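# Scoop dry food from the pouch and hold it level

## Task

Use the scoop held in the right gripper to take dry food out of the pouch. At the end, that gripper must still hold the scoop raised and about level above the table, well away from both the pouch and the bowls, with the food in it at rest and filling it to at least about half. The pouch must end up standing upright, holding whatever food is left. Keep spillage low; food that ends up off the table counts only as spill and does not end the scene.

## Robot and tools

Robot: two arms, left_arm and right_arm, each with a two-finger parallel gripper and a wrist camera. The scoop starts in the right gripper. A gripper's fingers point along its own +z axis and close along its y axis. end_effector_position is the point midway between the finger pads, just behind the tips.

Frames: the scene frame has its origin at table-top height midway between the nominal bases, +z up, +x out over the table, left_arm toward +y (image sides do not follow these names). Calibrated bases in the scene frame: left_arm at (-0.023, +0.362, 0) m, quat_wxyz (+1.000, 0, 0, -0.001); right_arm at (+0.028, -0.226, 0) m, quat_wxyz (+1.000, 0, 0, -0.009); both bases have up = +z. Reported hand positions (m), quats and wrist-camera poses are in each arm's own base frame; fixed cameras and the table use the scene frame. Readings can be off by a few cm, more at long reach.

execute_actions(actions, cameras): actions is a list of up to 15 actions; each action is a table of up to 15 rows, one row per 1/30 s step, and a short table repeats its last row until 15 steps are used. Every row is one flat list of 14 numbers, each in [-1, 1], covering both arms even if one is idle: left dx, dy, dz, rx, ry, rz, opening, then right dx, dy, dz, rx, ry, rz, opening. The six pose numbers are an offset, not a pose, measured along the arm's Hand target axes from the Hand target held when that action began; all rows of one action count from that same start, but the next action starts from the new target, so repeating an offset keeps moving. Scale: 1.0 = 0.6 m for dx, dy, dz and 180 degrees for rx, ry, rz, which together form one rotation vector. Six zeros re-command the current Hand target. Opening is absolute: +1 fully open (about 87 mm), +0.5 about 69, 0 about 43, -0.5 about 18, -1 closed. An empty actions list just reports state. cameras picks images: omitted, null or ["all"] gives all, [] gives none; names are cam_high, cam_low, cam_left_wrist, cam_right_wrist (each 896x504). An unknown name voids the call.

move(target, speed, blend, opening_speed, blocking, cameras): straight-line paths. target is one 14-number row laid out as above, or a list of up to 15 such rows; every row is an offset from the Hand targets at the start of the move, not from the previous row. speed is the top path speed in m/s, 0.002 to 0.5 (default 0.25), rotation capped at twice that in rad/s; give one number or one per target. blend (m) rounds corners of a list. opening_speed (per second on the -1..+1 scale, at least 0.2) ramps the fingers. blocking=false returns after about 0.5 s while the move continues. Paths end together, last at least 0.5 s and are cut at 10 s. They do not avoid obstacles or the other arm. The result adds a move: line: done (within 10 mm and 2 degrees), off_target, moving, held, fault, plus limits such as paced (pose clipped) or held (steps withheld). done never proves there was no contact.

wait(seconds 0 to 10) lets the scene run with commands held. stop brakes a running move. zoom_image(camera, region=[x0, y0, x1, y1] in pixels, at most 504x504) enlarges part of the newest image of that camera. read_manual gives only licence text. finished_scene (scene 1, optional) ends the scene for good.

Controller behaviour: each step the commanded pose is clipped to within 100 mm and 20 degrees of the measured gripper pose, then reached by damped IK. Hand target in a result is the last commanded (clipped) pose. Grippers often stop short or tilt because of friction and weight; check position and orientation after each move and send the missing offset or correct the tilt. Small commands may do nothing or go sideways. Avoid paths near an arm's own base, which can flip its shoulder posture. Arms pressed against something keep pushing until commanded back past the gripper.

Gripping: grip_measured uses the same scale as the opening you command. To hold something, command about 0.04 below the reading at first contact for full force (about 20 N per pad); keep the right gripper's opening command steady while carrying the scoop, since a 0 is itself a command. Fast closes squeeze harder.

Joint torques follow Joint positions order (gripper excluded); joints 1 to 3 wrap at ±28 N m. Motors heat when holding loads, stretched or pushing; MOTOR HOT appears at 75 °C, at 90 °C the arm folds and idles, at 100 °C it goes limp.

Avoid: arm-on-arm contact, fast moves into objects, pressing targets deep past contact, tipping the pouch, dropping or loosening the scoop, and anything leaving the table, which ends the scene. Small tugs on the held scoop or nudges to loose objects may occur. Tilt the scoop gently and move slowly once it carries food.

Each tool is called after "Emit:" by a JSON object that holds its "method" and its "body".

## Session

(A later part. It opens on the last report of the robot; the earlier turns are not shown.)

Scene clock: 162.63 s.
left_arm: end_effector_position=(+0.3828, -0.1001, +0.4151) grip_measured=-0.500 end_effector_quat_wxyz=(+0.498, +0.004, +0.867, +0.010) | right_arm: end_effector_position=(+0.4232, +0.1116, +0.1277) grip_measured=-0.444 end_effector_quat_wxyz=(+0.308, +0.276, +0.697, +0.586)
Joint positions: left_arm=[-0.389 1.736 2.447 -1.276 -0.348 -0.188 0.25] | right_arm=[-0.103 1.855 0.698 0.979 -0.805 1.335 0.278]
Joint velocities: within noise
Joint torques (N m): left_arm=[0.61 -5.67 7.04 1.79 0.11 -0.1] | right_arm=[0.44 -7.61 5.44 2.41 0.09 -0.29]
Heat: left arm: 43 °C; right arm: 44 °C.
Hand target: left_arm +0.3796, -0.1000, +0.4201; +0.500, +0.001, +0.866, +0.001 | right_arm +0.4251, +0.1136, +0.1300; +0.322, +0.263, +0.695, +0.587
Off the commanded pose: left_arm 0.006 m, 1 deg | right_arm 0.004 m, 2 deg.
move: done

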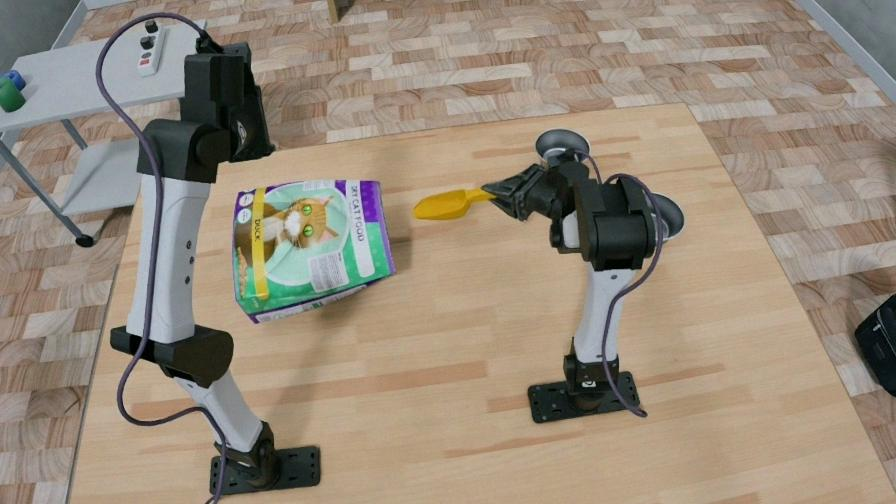

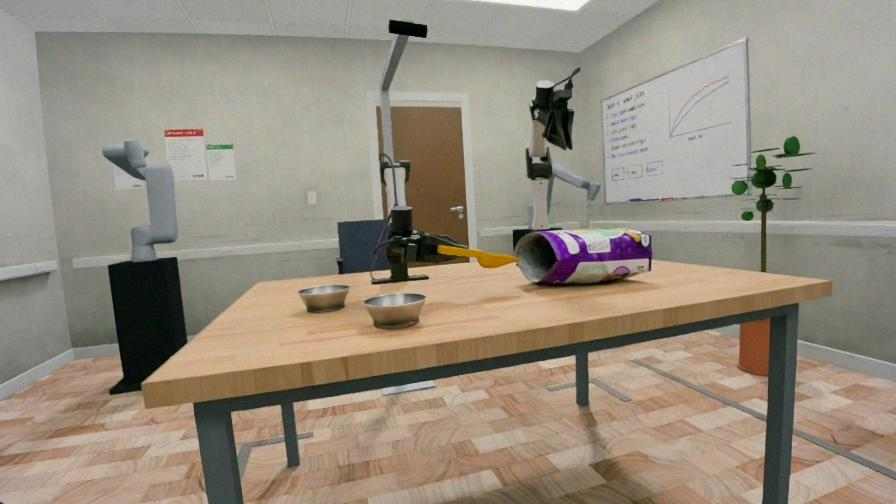

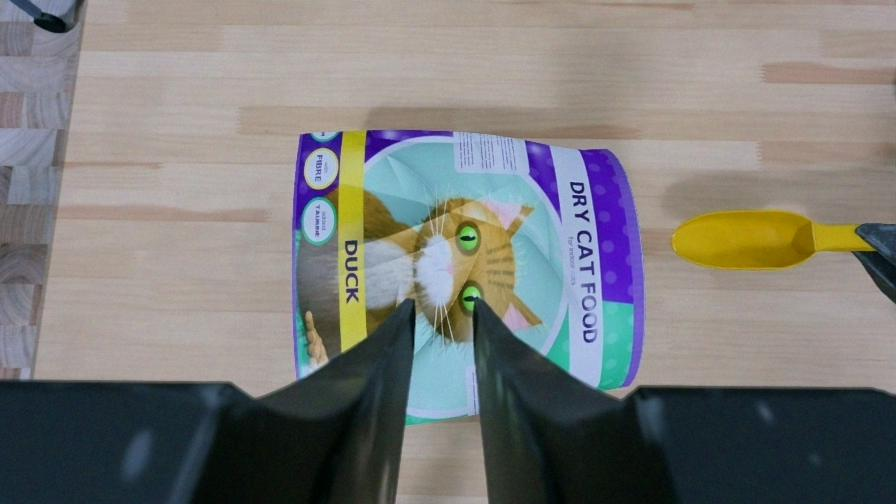

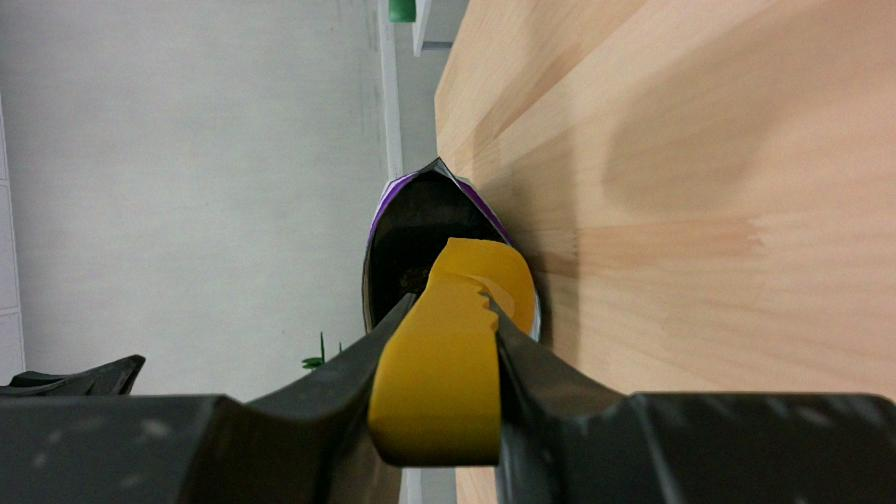

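Emit:
{"method": "move", "body": {"target": [0,0,0,0,0,0,-0.5,0.1382,-0.0203,0.1040,0,0,0,-1], "speed": 0.08}}

Scene clock: 165.30 s.
left_arm: end_effector_position=(+0.3828, -0.1001, +0.4151) grip_measured=-0.500 end_effector_quat_wxyz=(+0.498, +0.004, +0.867, +0.010) | right_arm: end_effector_position=(+0.4149, +0.2115, +0.0930) grip_measured=-0.444 end_effector_quat_wxyz=(+0.313, +0.266, +0.705, +0.578)
Joint positions: left_arm=[-0.389 1.736 2.447 -1.276 -0.348 -0.188 0.25] | right_arm=[0.212 1.98 0.665 1.161 -0.496 1.361 0.278]
Joint velocities: within noise
Joint torques (N m): left_arm=[0.64 -5.7 6.99 1.79 0.11 -0.09] | right_arm=[0.34 -7.97 5.41 2.57 0.12 0]
Heat: left arm: 43 °C; right arm: 44 °C.
Hand target: left_arm +0.3797, -0.1000, +0.4202; +0.500, +0.000, +0.866, +0.001 | right_arm +0.4182, +0.2135, +0.0999; +0.322, +0.263, +0.695, +0.587
Off the commanded pose: left_arm 0.006 m, 1 deg | right_arm 0.008 m, 2 deg.
move: done

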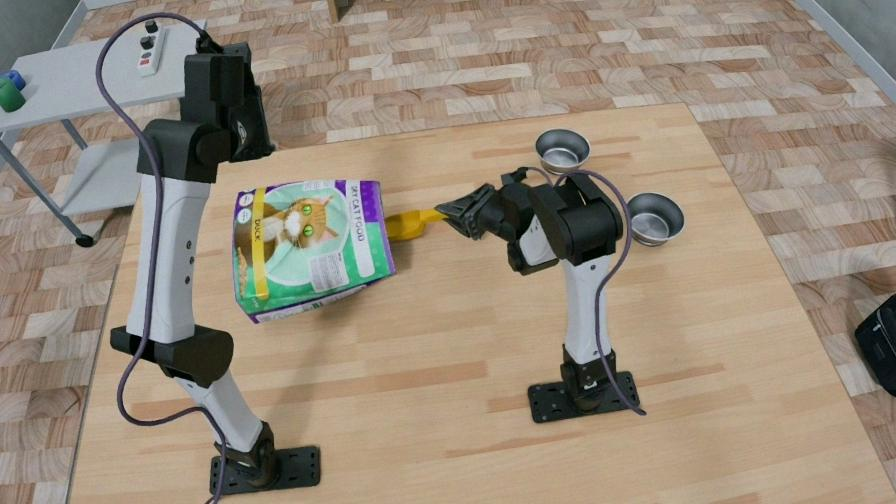

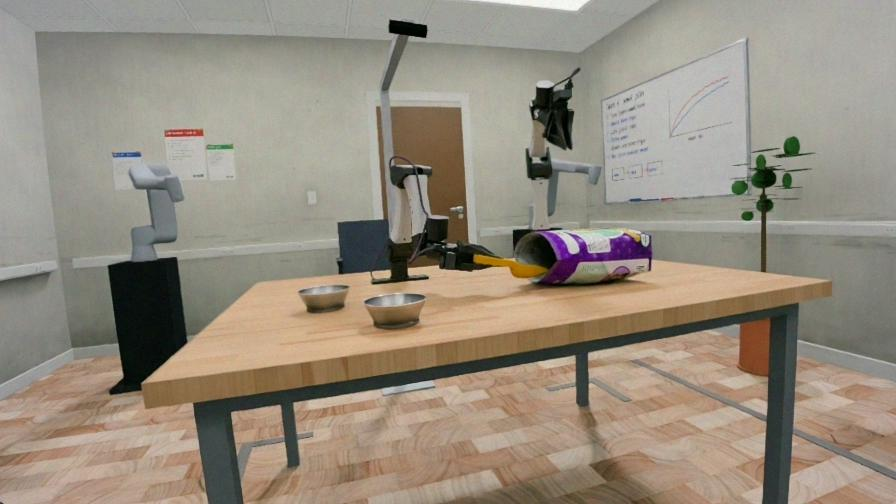

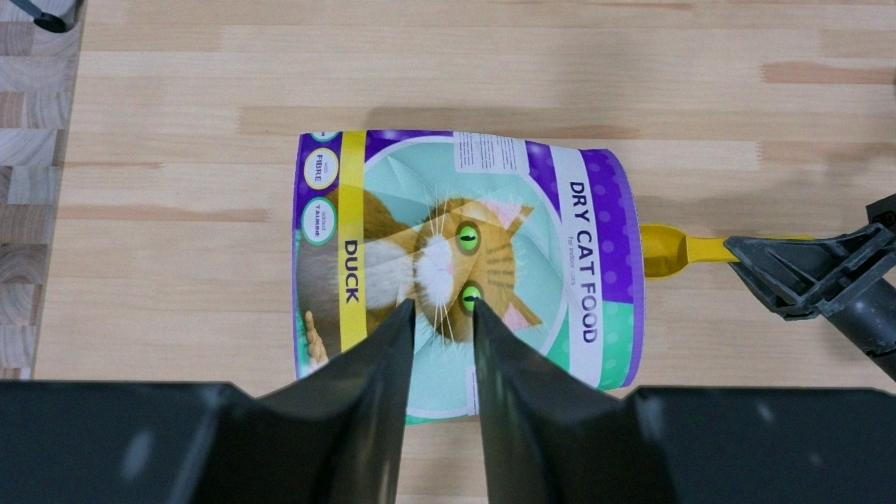

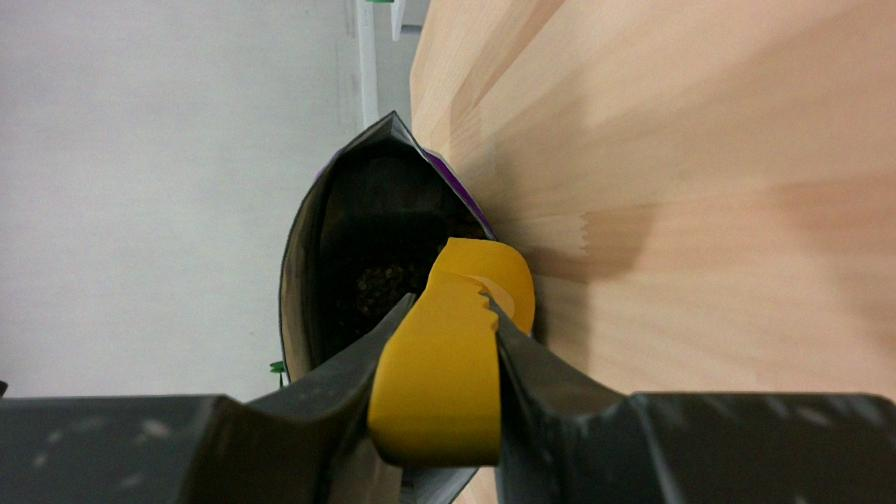

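Emit:
{"method": "zoom_image", "body": {"camera": "cam_low", "region": [430, 200, 670, 310]}}

Emit:
{"method": "zoom_image", "body": {"camera": "cam_right_wrist", "region": [260, 100, 560, 400]}}

Scaled by 2.100 from the camera's 896x504 image, which has a finer 1280x720 frame.

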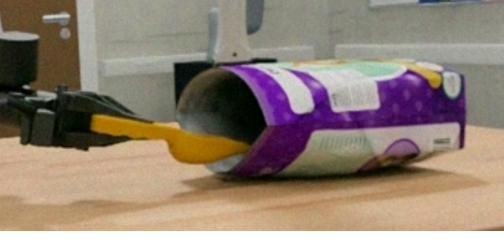

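Scaled by 1.680 from the camera's 896x504 image, which has a finer 1280x720 frame.

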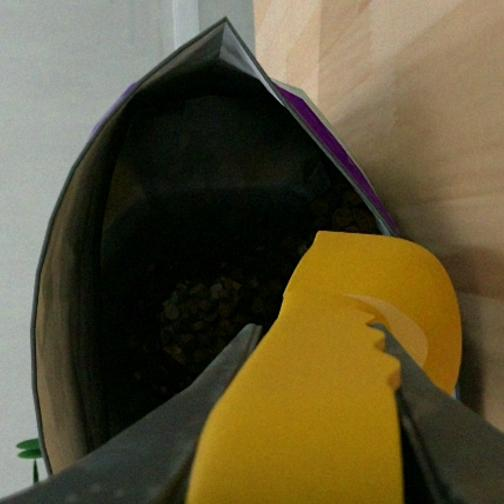

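Emit:
{"method": "move", "body": {"target": [0,0,0,0,0,0,-0.5,0.1050,-0.0225,0.0785,0,0,0,-1], "speed": 0.06}}

Emit:
{"method": "zoom_image", "body": {"camera": "cam_right_wrist", "region": [260, 50, 620, 400]}}

Emit:
{"method": "zoom_image", "body": {"camera": "cam_low", "region": [430, 200, 670, 310]}}

Scene clock: 168.63 s.
left_arm: end_effector_position=(+0.3828, -0.1002, +0.4150) grip_measured=-0.500 end_effector_quat_wxyz=(+0.498, +0.004, +0.867, +0.010) | right_arm: end_effector_position=(+0.4073, +0.2853, +0.0684) grip_measured=-0.444 end_effector_quat_wxyz=(+0.314, +0.263, +0.703, +0.581)
Joint positions: left_arm=[-0.389 1.736 2.447 -1.276 -0.347 -0.188 0.25] | right_arm=[0.432 2.131 0.732 1.266 -0.284 1.396 0.278]
Joint velocities: within noise
Joint torques (N m): left_arm=[0.65 -5.71 6.99 1.81 0.09 -0.11] | right_arm=[0.46 -8.4 6.22 2.4 0.23 -0.11]
Heat: left arm: 42 °C; right arm: 44 °C.
Hand target: left_arm +0.3797, -0.1000, +0.4202; +0.500, +0.001, +0.866, +0.001 | right_arm +0.4128, +0.2886, +0.0731; +0.322, +0.263, +0.695, +0.587
Off the commanded pose: left_arm 0.006 m, 1 deg | right_arm 0.008 m, 2 deg.
move: done

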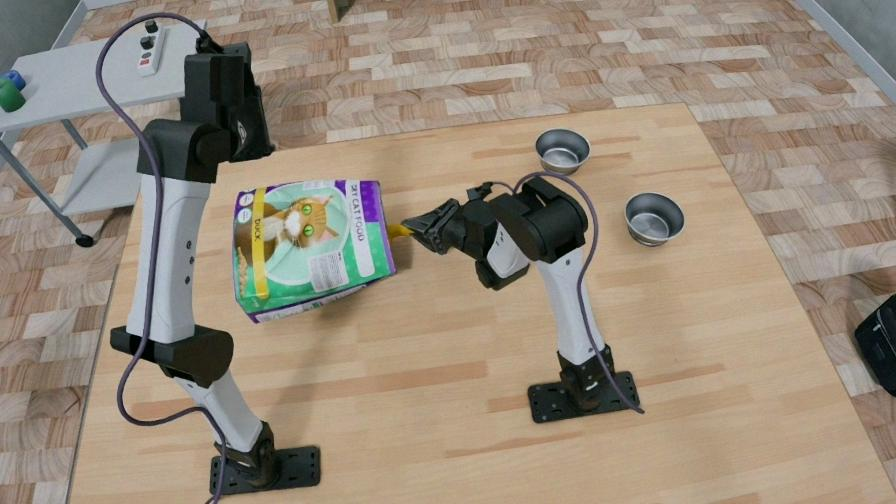

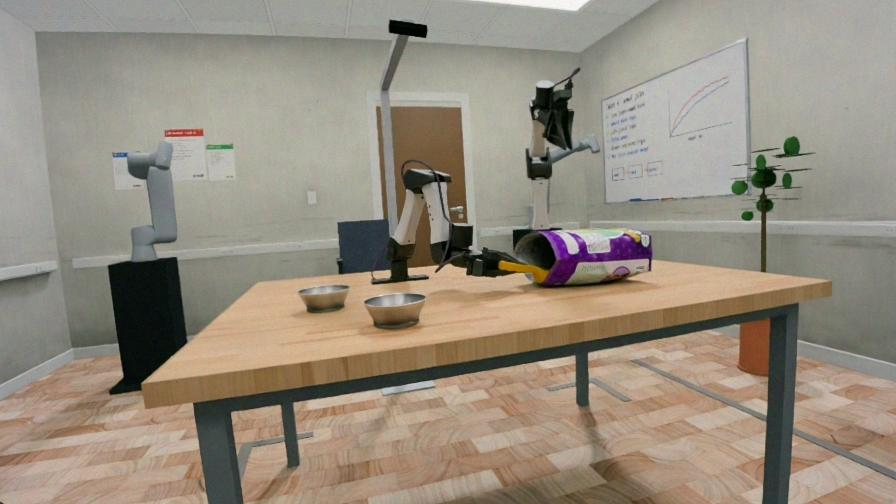

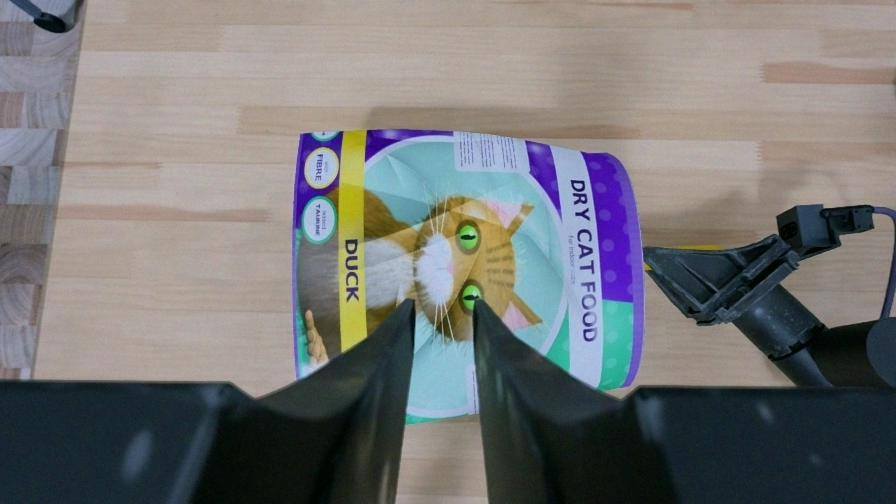

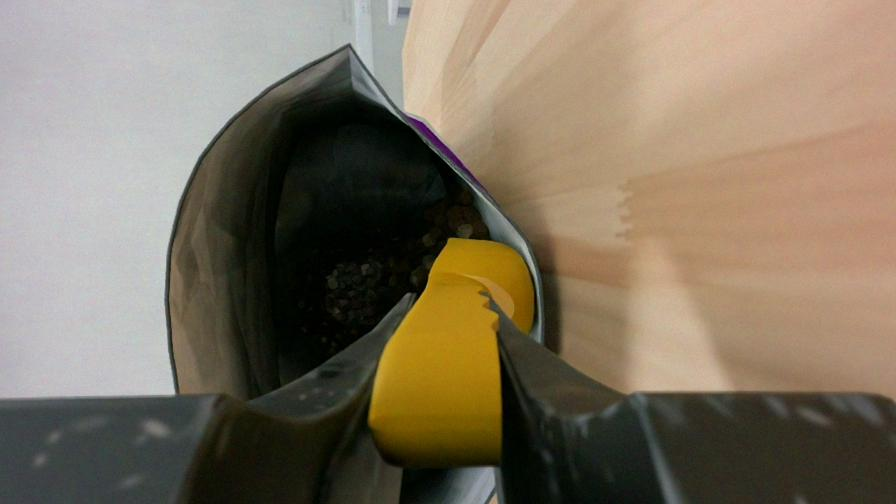

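Scaled by 1.400 from the camera's 896x504 image, which has a finer 1280x720 frame.

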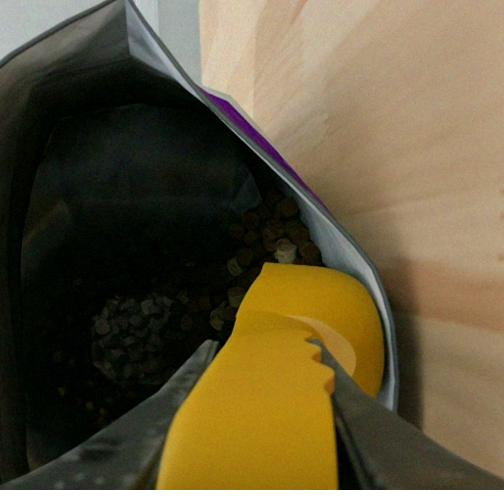

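Scaled by 2.100 from the camera's 896x504 image, which has a finer 1280x720 frame.

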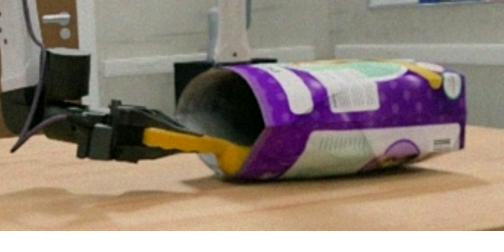

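Emit:
{"method": "move", "body": {"target": [0,0,0,0,0,0,-0.5,0.0668,0.0095,0.0492,0,0,0,-1], "speed": 0.05, "cameras": ["cam_left_wrist","cam_right_wrist","cam_low"]}}

Emit:
{"method": "zoom_image", "body": {"camera": "cam_right_wrist", "region": [260, 50, 620, 400]}}

Scene clock: 170.57 s.
left_arm: end_effector_position=(+0.3828, -0.1002, +0.4150) grip_measured=-0.500 end_effector_quat_wxyz=(+0.498, +0.004, +0.867, +0.010) | right_arm: end_effector_position=(+0.4064, +0.3333, +0.0709) grip_measured=-0.444 end_effector_quat_wxyz=(+0.323, +0.260, +0.696, +0.587)
Joint positions: left_arm=[-0.389 1.736 2.447 -1.276 -0.347 -0.188 0.25] | right_arm=[0.56 2.183 0.824 1.254 -0.148 1.41 0.278]
Joint velocities: within noise
Joint torques (N m): left_arm=[0.72 -5.71 6.95 1.8 0.11 -0.11] | right_arm=[0.64 -9.01 6.54 2.09 0.17 -0.11]
Heat: left arm: 42 °C; right arm: 44 °C.
Hand target: left_arm +0.3797, -0.1000, +0.4202; +0.500, +0.001, +0.866, +0.001 | right_arm +0.4089, +0.3384, +0.0701; +0.322, +0.263, +0.695, +0.587
Off the commanded pose: left_arm 0.006 m, 1 deg | right_arm 0.006 m, 0 deg.
move: done
Images, in order (width x height): cam_low 896x504, cam_left_wrist 896x504, cam_right_wrist 896x504.

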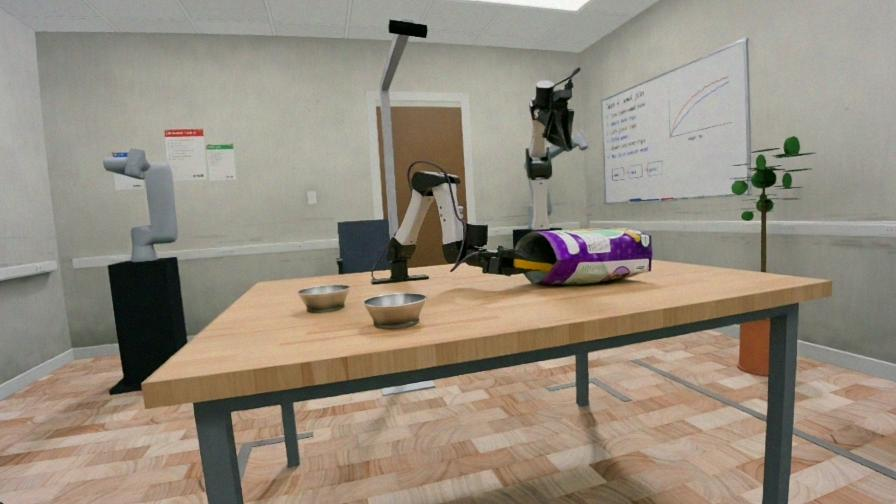

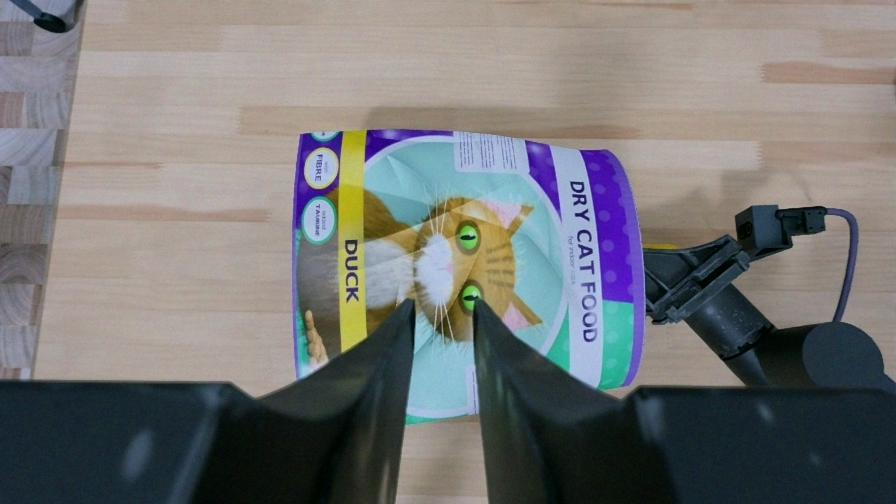

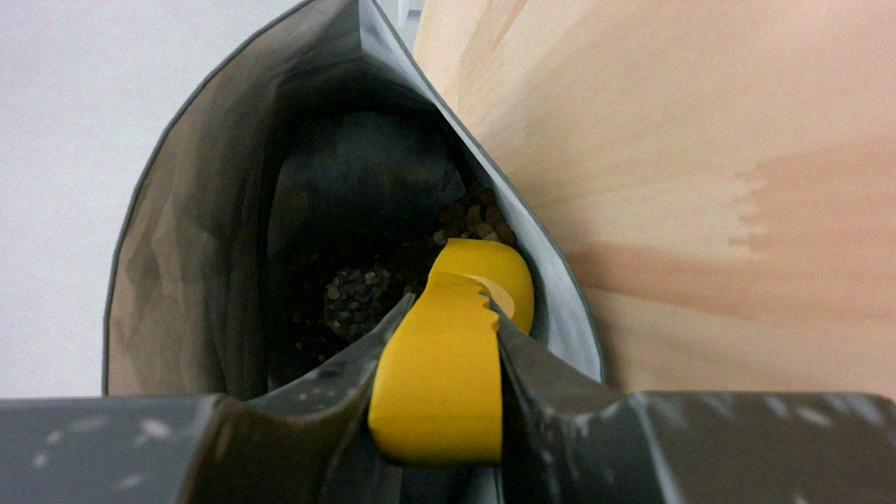

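Scaled by 1.400 from the camera's 896x504 image, which has a finer 1280x720 frame.

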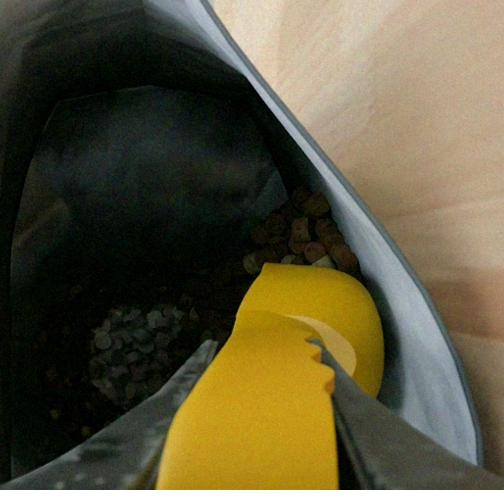

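Emit:
{"method": "move", "body": {"target": [0,0,0,0,0,0,-0.5,0.0540,0.0115,0.0410,0,0,0,-1], "speed": 0.05, "cameras": ["cam_left_wrist","cam_right_wrist","cam_low"]}}

Emit:
{"method": "zoom_image", "body": {"camera": "cam_right_wrist", "region": [260, 50, 620, 400]}}

Scene clock: 172.07 s.
left_arm: end_effector_position=(+0.3828, -0.1002, +0.4150) grip_measured=-0.500 end_effector_quat_wxyz=(+0.498, +0.004, +0.867, +0.010) | right_arm: end_effector_position=(+0.4065, +0.3716, +0.0769) grip_measured=-0.444 end_effector_quat_wxyz=(+0.326, +0.262, +0.688, +0.593)
Joint positions: left_arm=[-0.389 1.736 2.447 -1.276 -0.347 -0.188 0.25] | right_arm=[0.648 2.221 0.92 1.218 -0.057 1.428 0.278]
Joint velocities: within noise
Joint torques (N m): left_arm=[0.61 -5.68 7.02 1.79 0.12 -0.09] | right_arm=[1.21 -9.24 7.1 1.9 0.24 -0.18]
Heat: left arm: 42 °C; right arm: 44 °C.
Hand target: left_arm +0.3797, -0.1000, +0.4202; +0.500, +0.001, +0.866, +0.001 | right_arm +0.4063, +0.3795, +0.0700; +0.322, +0.263, +0.694, +0.587
Off the commanded pose: left_arm 0.006 m, 1 deg | right_arm 0.011 m, 1 deg.
move: off_target (right_arm)
Images, in order (width x height): cam_low 896x504, cam_left_wrist 896x504, cam_right_wrist 896x504.

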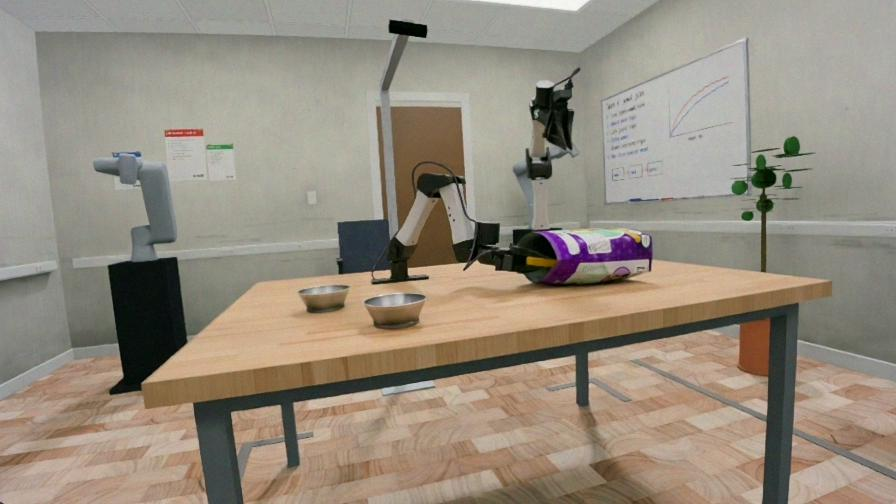

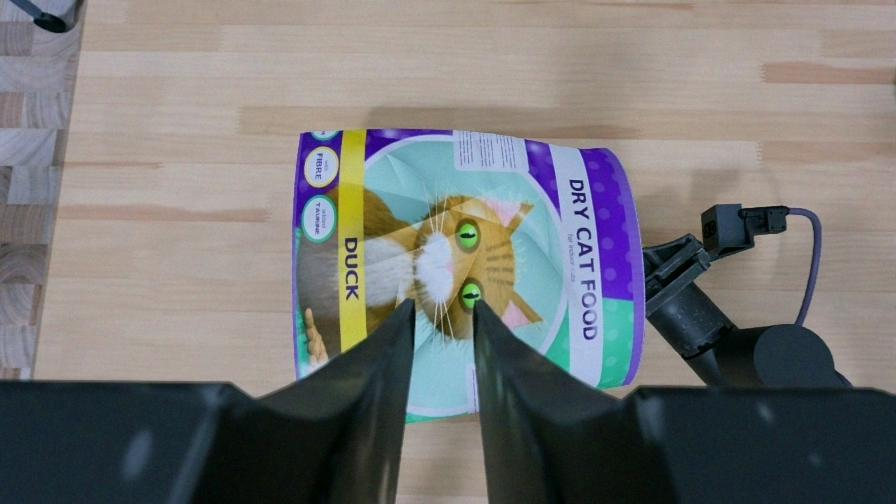

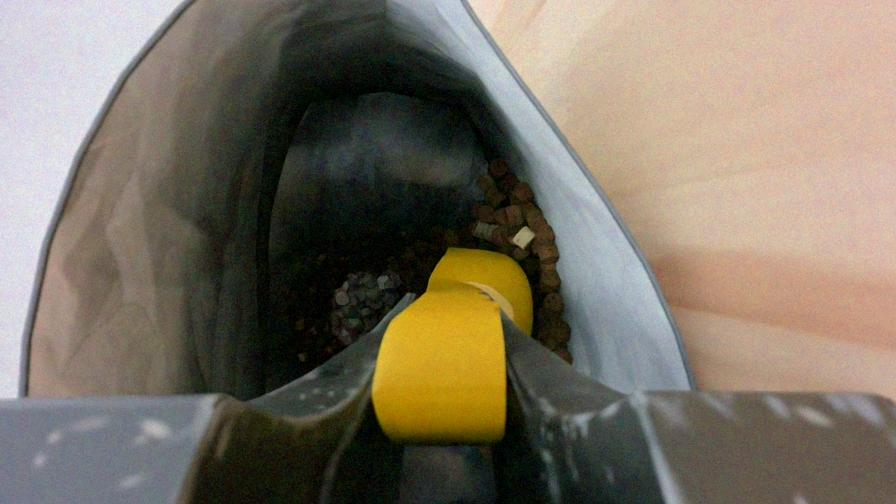

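Scaled by 1.400 from the camera's 896x504 image, which has a finer 1280x720 frame.

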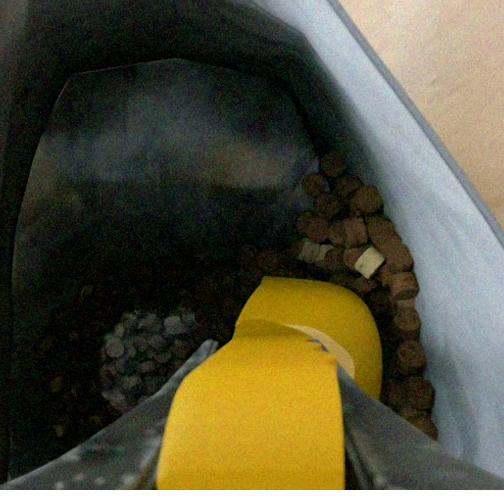

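Emit:
{"method": "move", "body": {"target": [0,0,0,0,0,0,-0.5,0.0280,0.0055,0.0210,0,0,0,-1], "speed": 0.05, "cameras": ["cam_left_wrist","cam_right_wrist","cam_low"]}}

Emit:
{"method": "zoom_image", "body": {"camera": "cam_right_wrist", "region": [260, 50, 620, 400]}}

Scene clock: 174.27 s.
left_arm: end_effector_position=(+0.3828, -0.1002, +0.4150) grip_measured=-0.500 end_effector_quat_wxyz=(+0.498, +0.004, +0.867, +0.010) | right_arm: end_effector_position=(+0.4068, +0.3921, +0.0822) grip_measured=-0.443 end_effector_quat_wxyz=(+0.329, +0.264, +0.681, +0.599)
Joint positions: left_arm=[-0.389 1.736 2.447 -1.276 -0.347 -0.188 0.25] | right_arm=[0.691 2.244 0.977 1.201 -0.008 1.438 0.279]
Joint velocities: within noise
Joint torques (N m): left_arm=[0.68 -5.74 7.01 1.83 0.12 -0.1] | right_arm=[1.32 -9.21 7.12 1.73 0.16 -0.24]
Heat: left arm: 42 °C; right arm: 44 °C.
Hand target: left_arm +0.3797, -0.1000, +0.4202; +0.500, +0.000, +0.866, +0.001 | right_arm +0.4048, +0.4008, +0.0695; +0.322, +0.263, +0.695, +0.587
Off the commanded pose: left_arm 0.006 m, 1 deg | right_arm 0.015 m, 2 deg.
move: off_target (right_arm)
Images, in order (width x height): cam_low 896x504, cam_left_wrist 896x504, cam_right_wrist 896x504.

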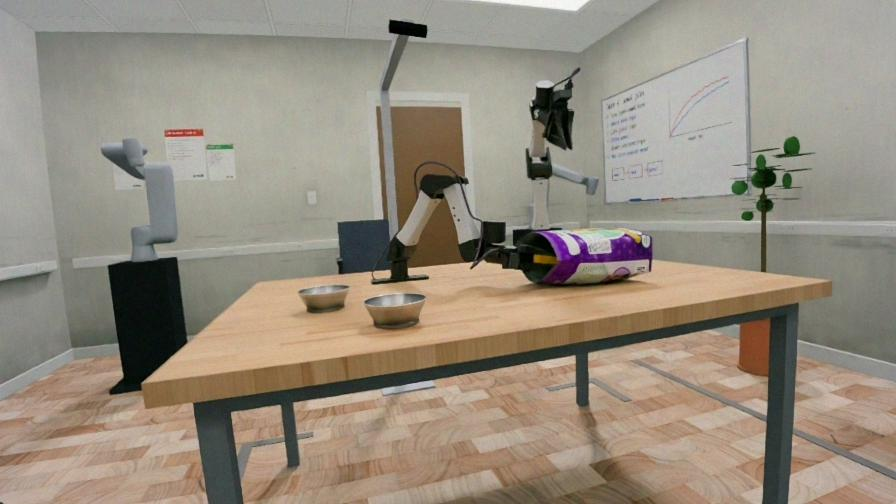

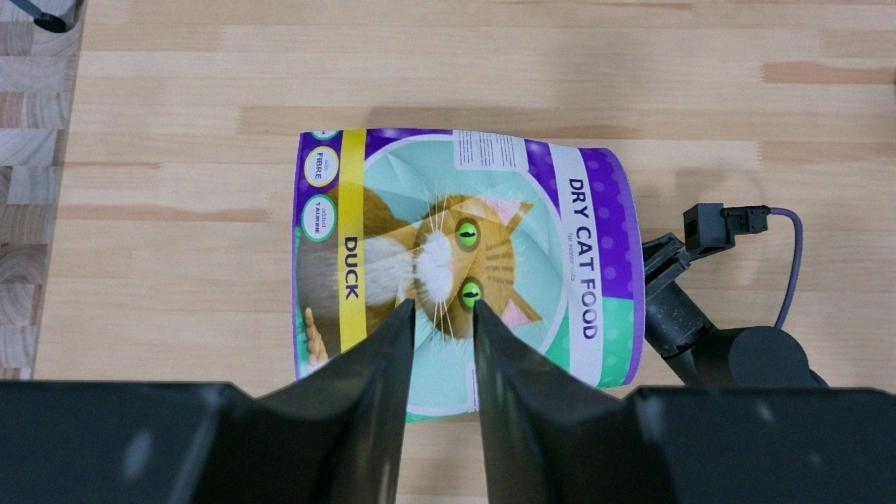

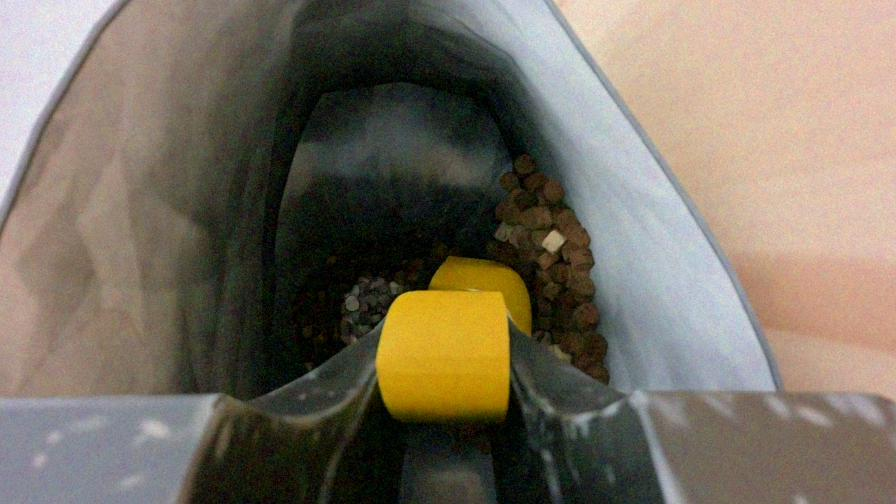

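Scaled by 1.400 from the camera's 896x504 image, which has a finer 1280x720 frame.

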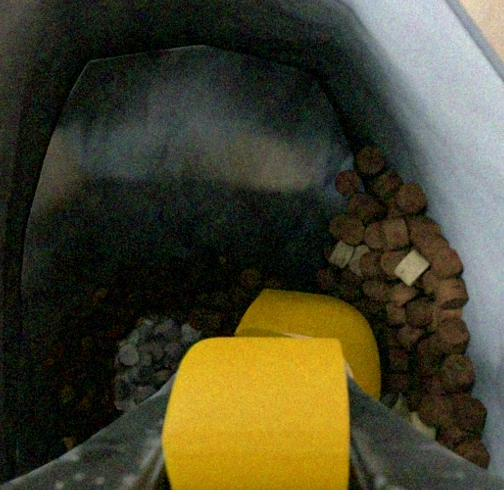

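Emit:
{"method": "move", "body": {"target": [0,0,0,0,0,0,-0.5,-0.0084,0.032,-0.0067,-0.060,0,0.080,-1], "speed": 0.06, "cameras": ["cam_left_wrist","cam_right_wrist","cam_low"]}}

Emit:
{"method": "zoom_image", "body": {"camera": "cam_right_wrist", "region": [260, 50, 620, 400]}}

Scene clock: 178.00 s.
left_arm: end_effector_position=(+0.3828, -0.1002, +0.4150) grip_measured=-0.500 end_effector_quat_wxyz=(+0.498, +0.004, +0.867, +0.010) | right_arm: end_effector_position=(+0.4051, +0.3908, +0.0729) grip_measured=-0.442 end_effector_quat_wxyz=(+0.271, +0.325, +0.620, +0.661)
Joint positions: left_arm=[-0.389 1.736 2.447 -1.276 -0.347 -0.188 0.25] | right_arm=[0.691 2.383 0.982 1.421 -0.008 1.664 0.279]
Joint velocities: within noise
Joint torques (N m): left_arm=[0.65 -5.68 6.95 1.78 0.11 -0.08] | right_arm=[0.68 -10.62 6.65 2.69 0.06 0.04]
Heat: left arm: 41 °C; right arm: 44 °C.
Hand target: left_arm +0.3797, -0.1000, +0.4202; +0.500, +0.000, +0.866, +0.001 | right_arm +0.4047, +0.3978, +0.0895; +0.269, +0.317, +0.598, +0.685
Off the commanded pose: left_arm 0.006 m, 1 deg | right_arm 0.018 m, 4 deg.
move: off_target (right_arm)
Images, in order (width x height): cam_low 896x504, cam_left_wrist 896x504, cam_right_wrist 896x504.

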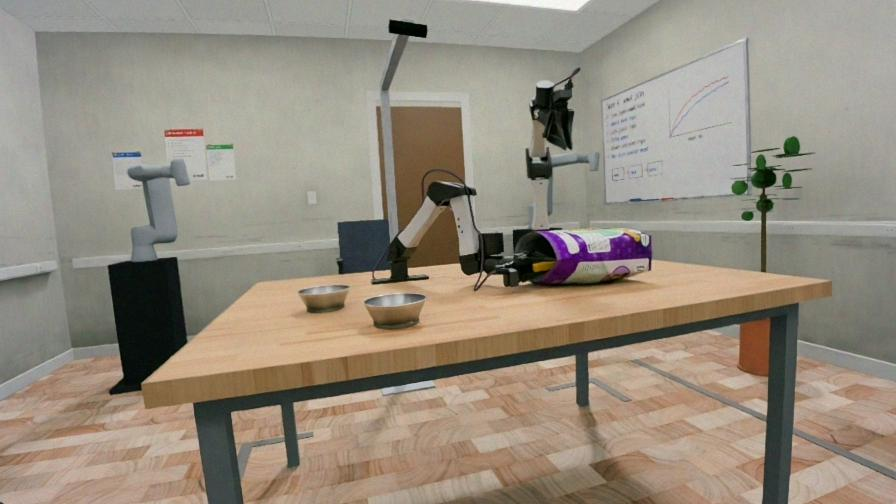

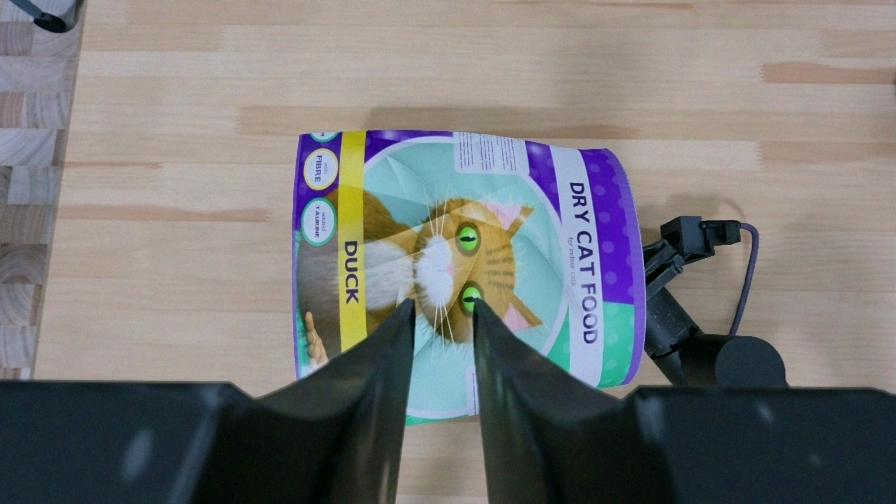

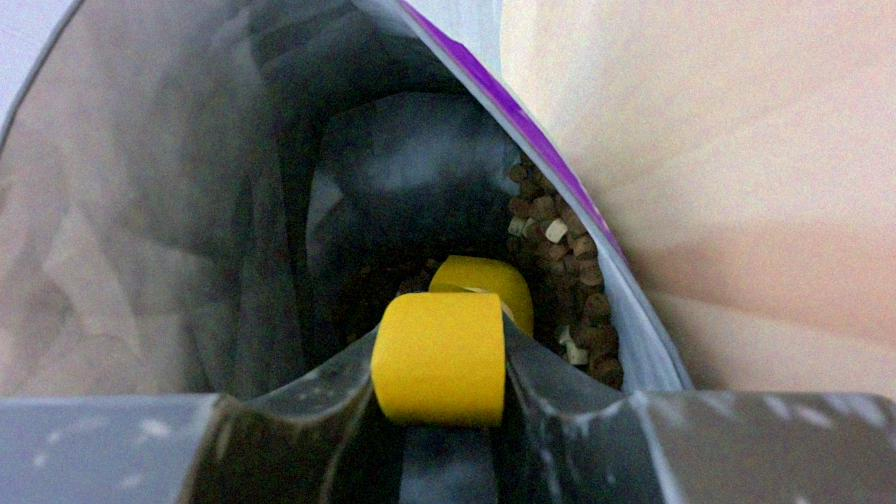

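Scaled by 1.400 from the camera's 896x504 image, which has a finer 1280x720 frame.

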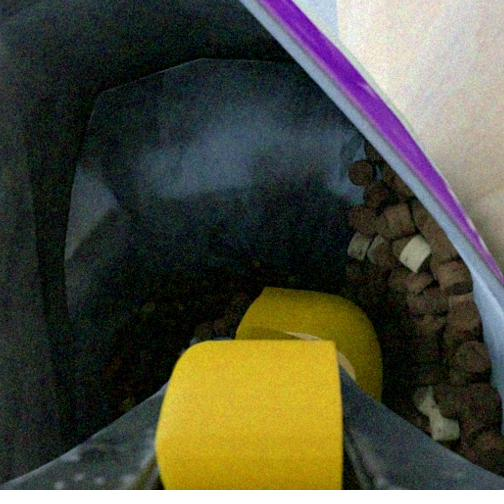

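Emit:
{"method": "move", "body": {"target": [0,0,0,0,0,0,-0.5,-0.0367,0.0317,-0.0278,-0.0133,0,0.0178,-1], "speed": 0.04, "cameras": ["cam_left_wrist","cam_right_wrist","cam_low"]}}

Emit:
{"method": "zoom_image", "body": {"camera": "cam_right_wrist", "region": [260, 50, 620, 400]}}

Scene clock: 180.07 s.
left_arm: end_effector_position=(+0.3828, -0.1002, +0.4150) grip_measured=-0.500 end_effector_quat_wxyz=(+0.498, +0.004, +0.867, +0.010) | right_arm: end_effector_position=(+0.4065, +0.3705, +0.0795) grip_measured=-0.442 end_effector_quat_wxyz=(+0.255, +0.337, +0.599, +0.680)
Joint positions: left_arm=[-0.389 1.736 2.447 -1.276 -0.347 -0.188 0.25] | right_arm=[0.648 2.383 0.936 1.502 -0.052 1.727 0.279]
Joint velocities: within noise
Joint torques (N m): left_arm=[0.69 -5.59 7.04 1.81 0.12 -0.09] | right_arm=[-0.76 -13.16 3.99 2.69 -0.04 0.05]
Heat: left arm: 41 °C; right arm: 44 °C.
Hand target: left_arm +0.3797, -0.1000, +0.4202; +0.500, +0.000, +0.866, +0.001 | right_arm +0.4068, +0.3677, +0.1045; +0.257, +0.328, +0.574, +0.705
Off the commanded pose: left_arm 0.006 m, 1 deg | right_arm 0.025 m, 4 deg.
move: off_target (right_arm)
Images, in order (width x height): cam_low 896x504, cam_left_wrist 896x504, cam_right_wrist 896x504.

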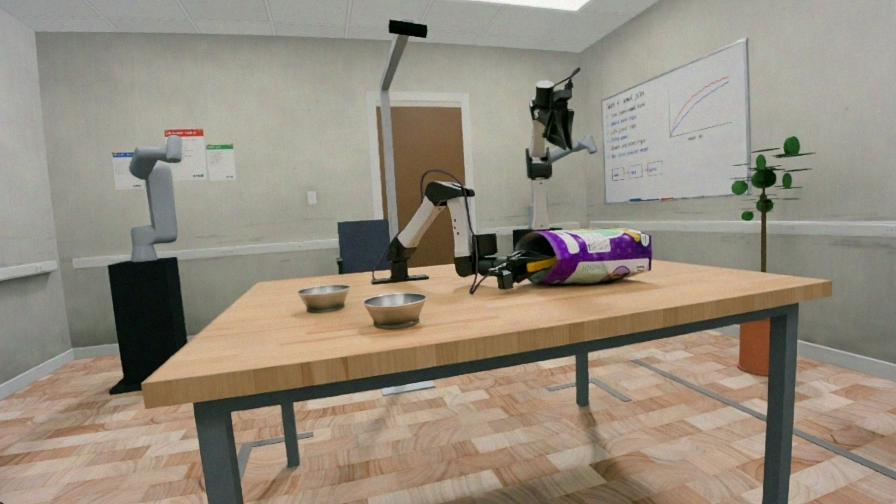

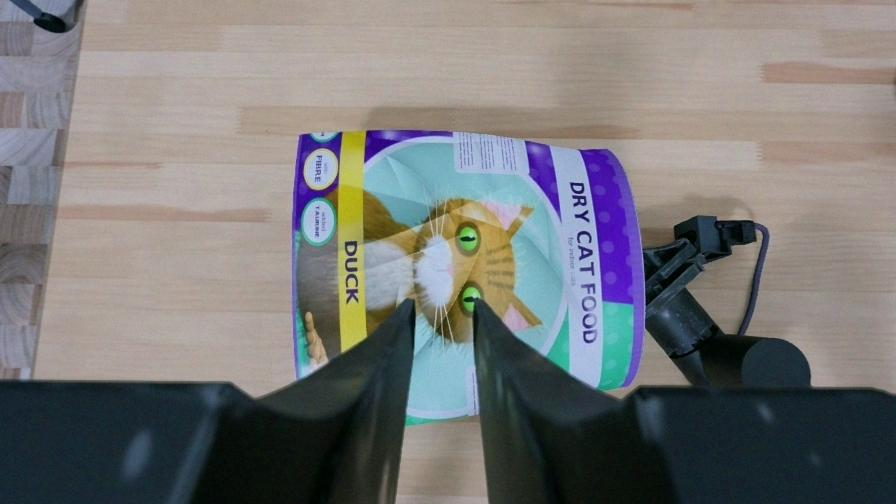

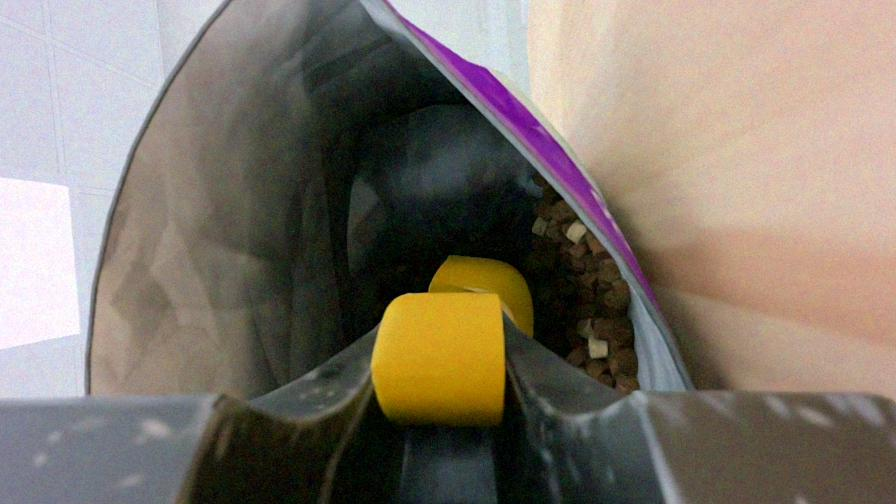

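Scaled by 1.400 from the camera's 896x504 image, which has a finer 1280x720 frame.

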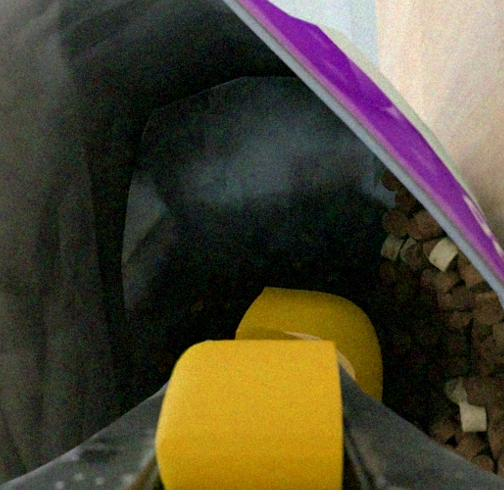

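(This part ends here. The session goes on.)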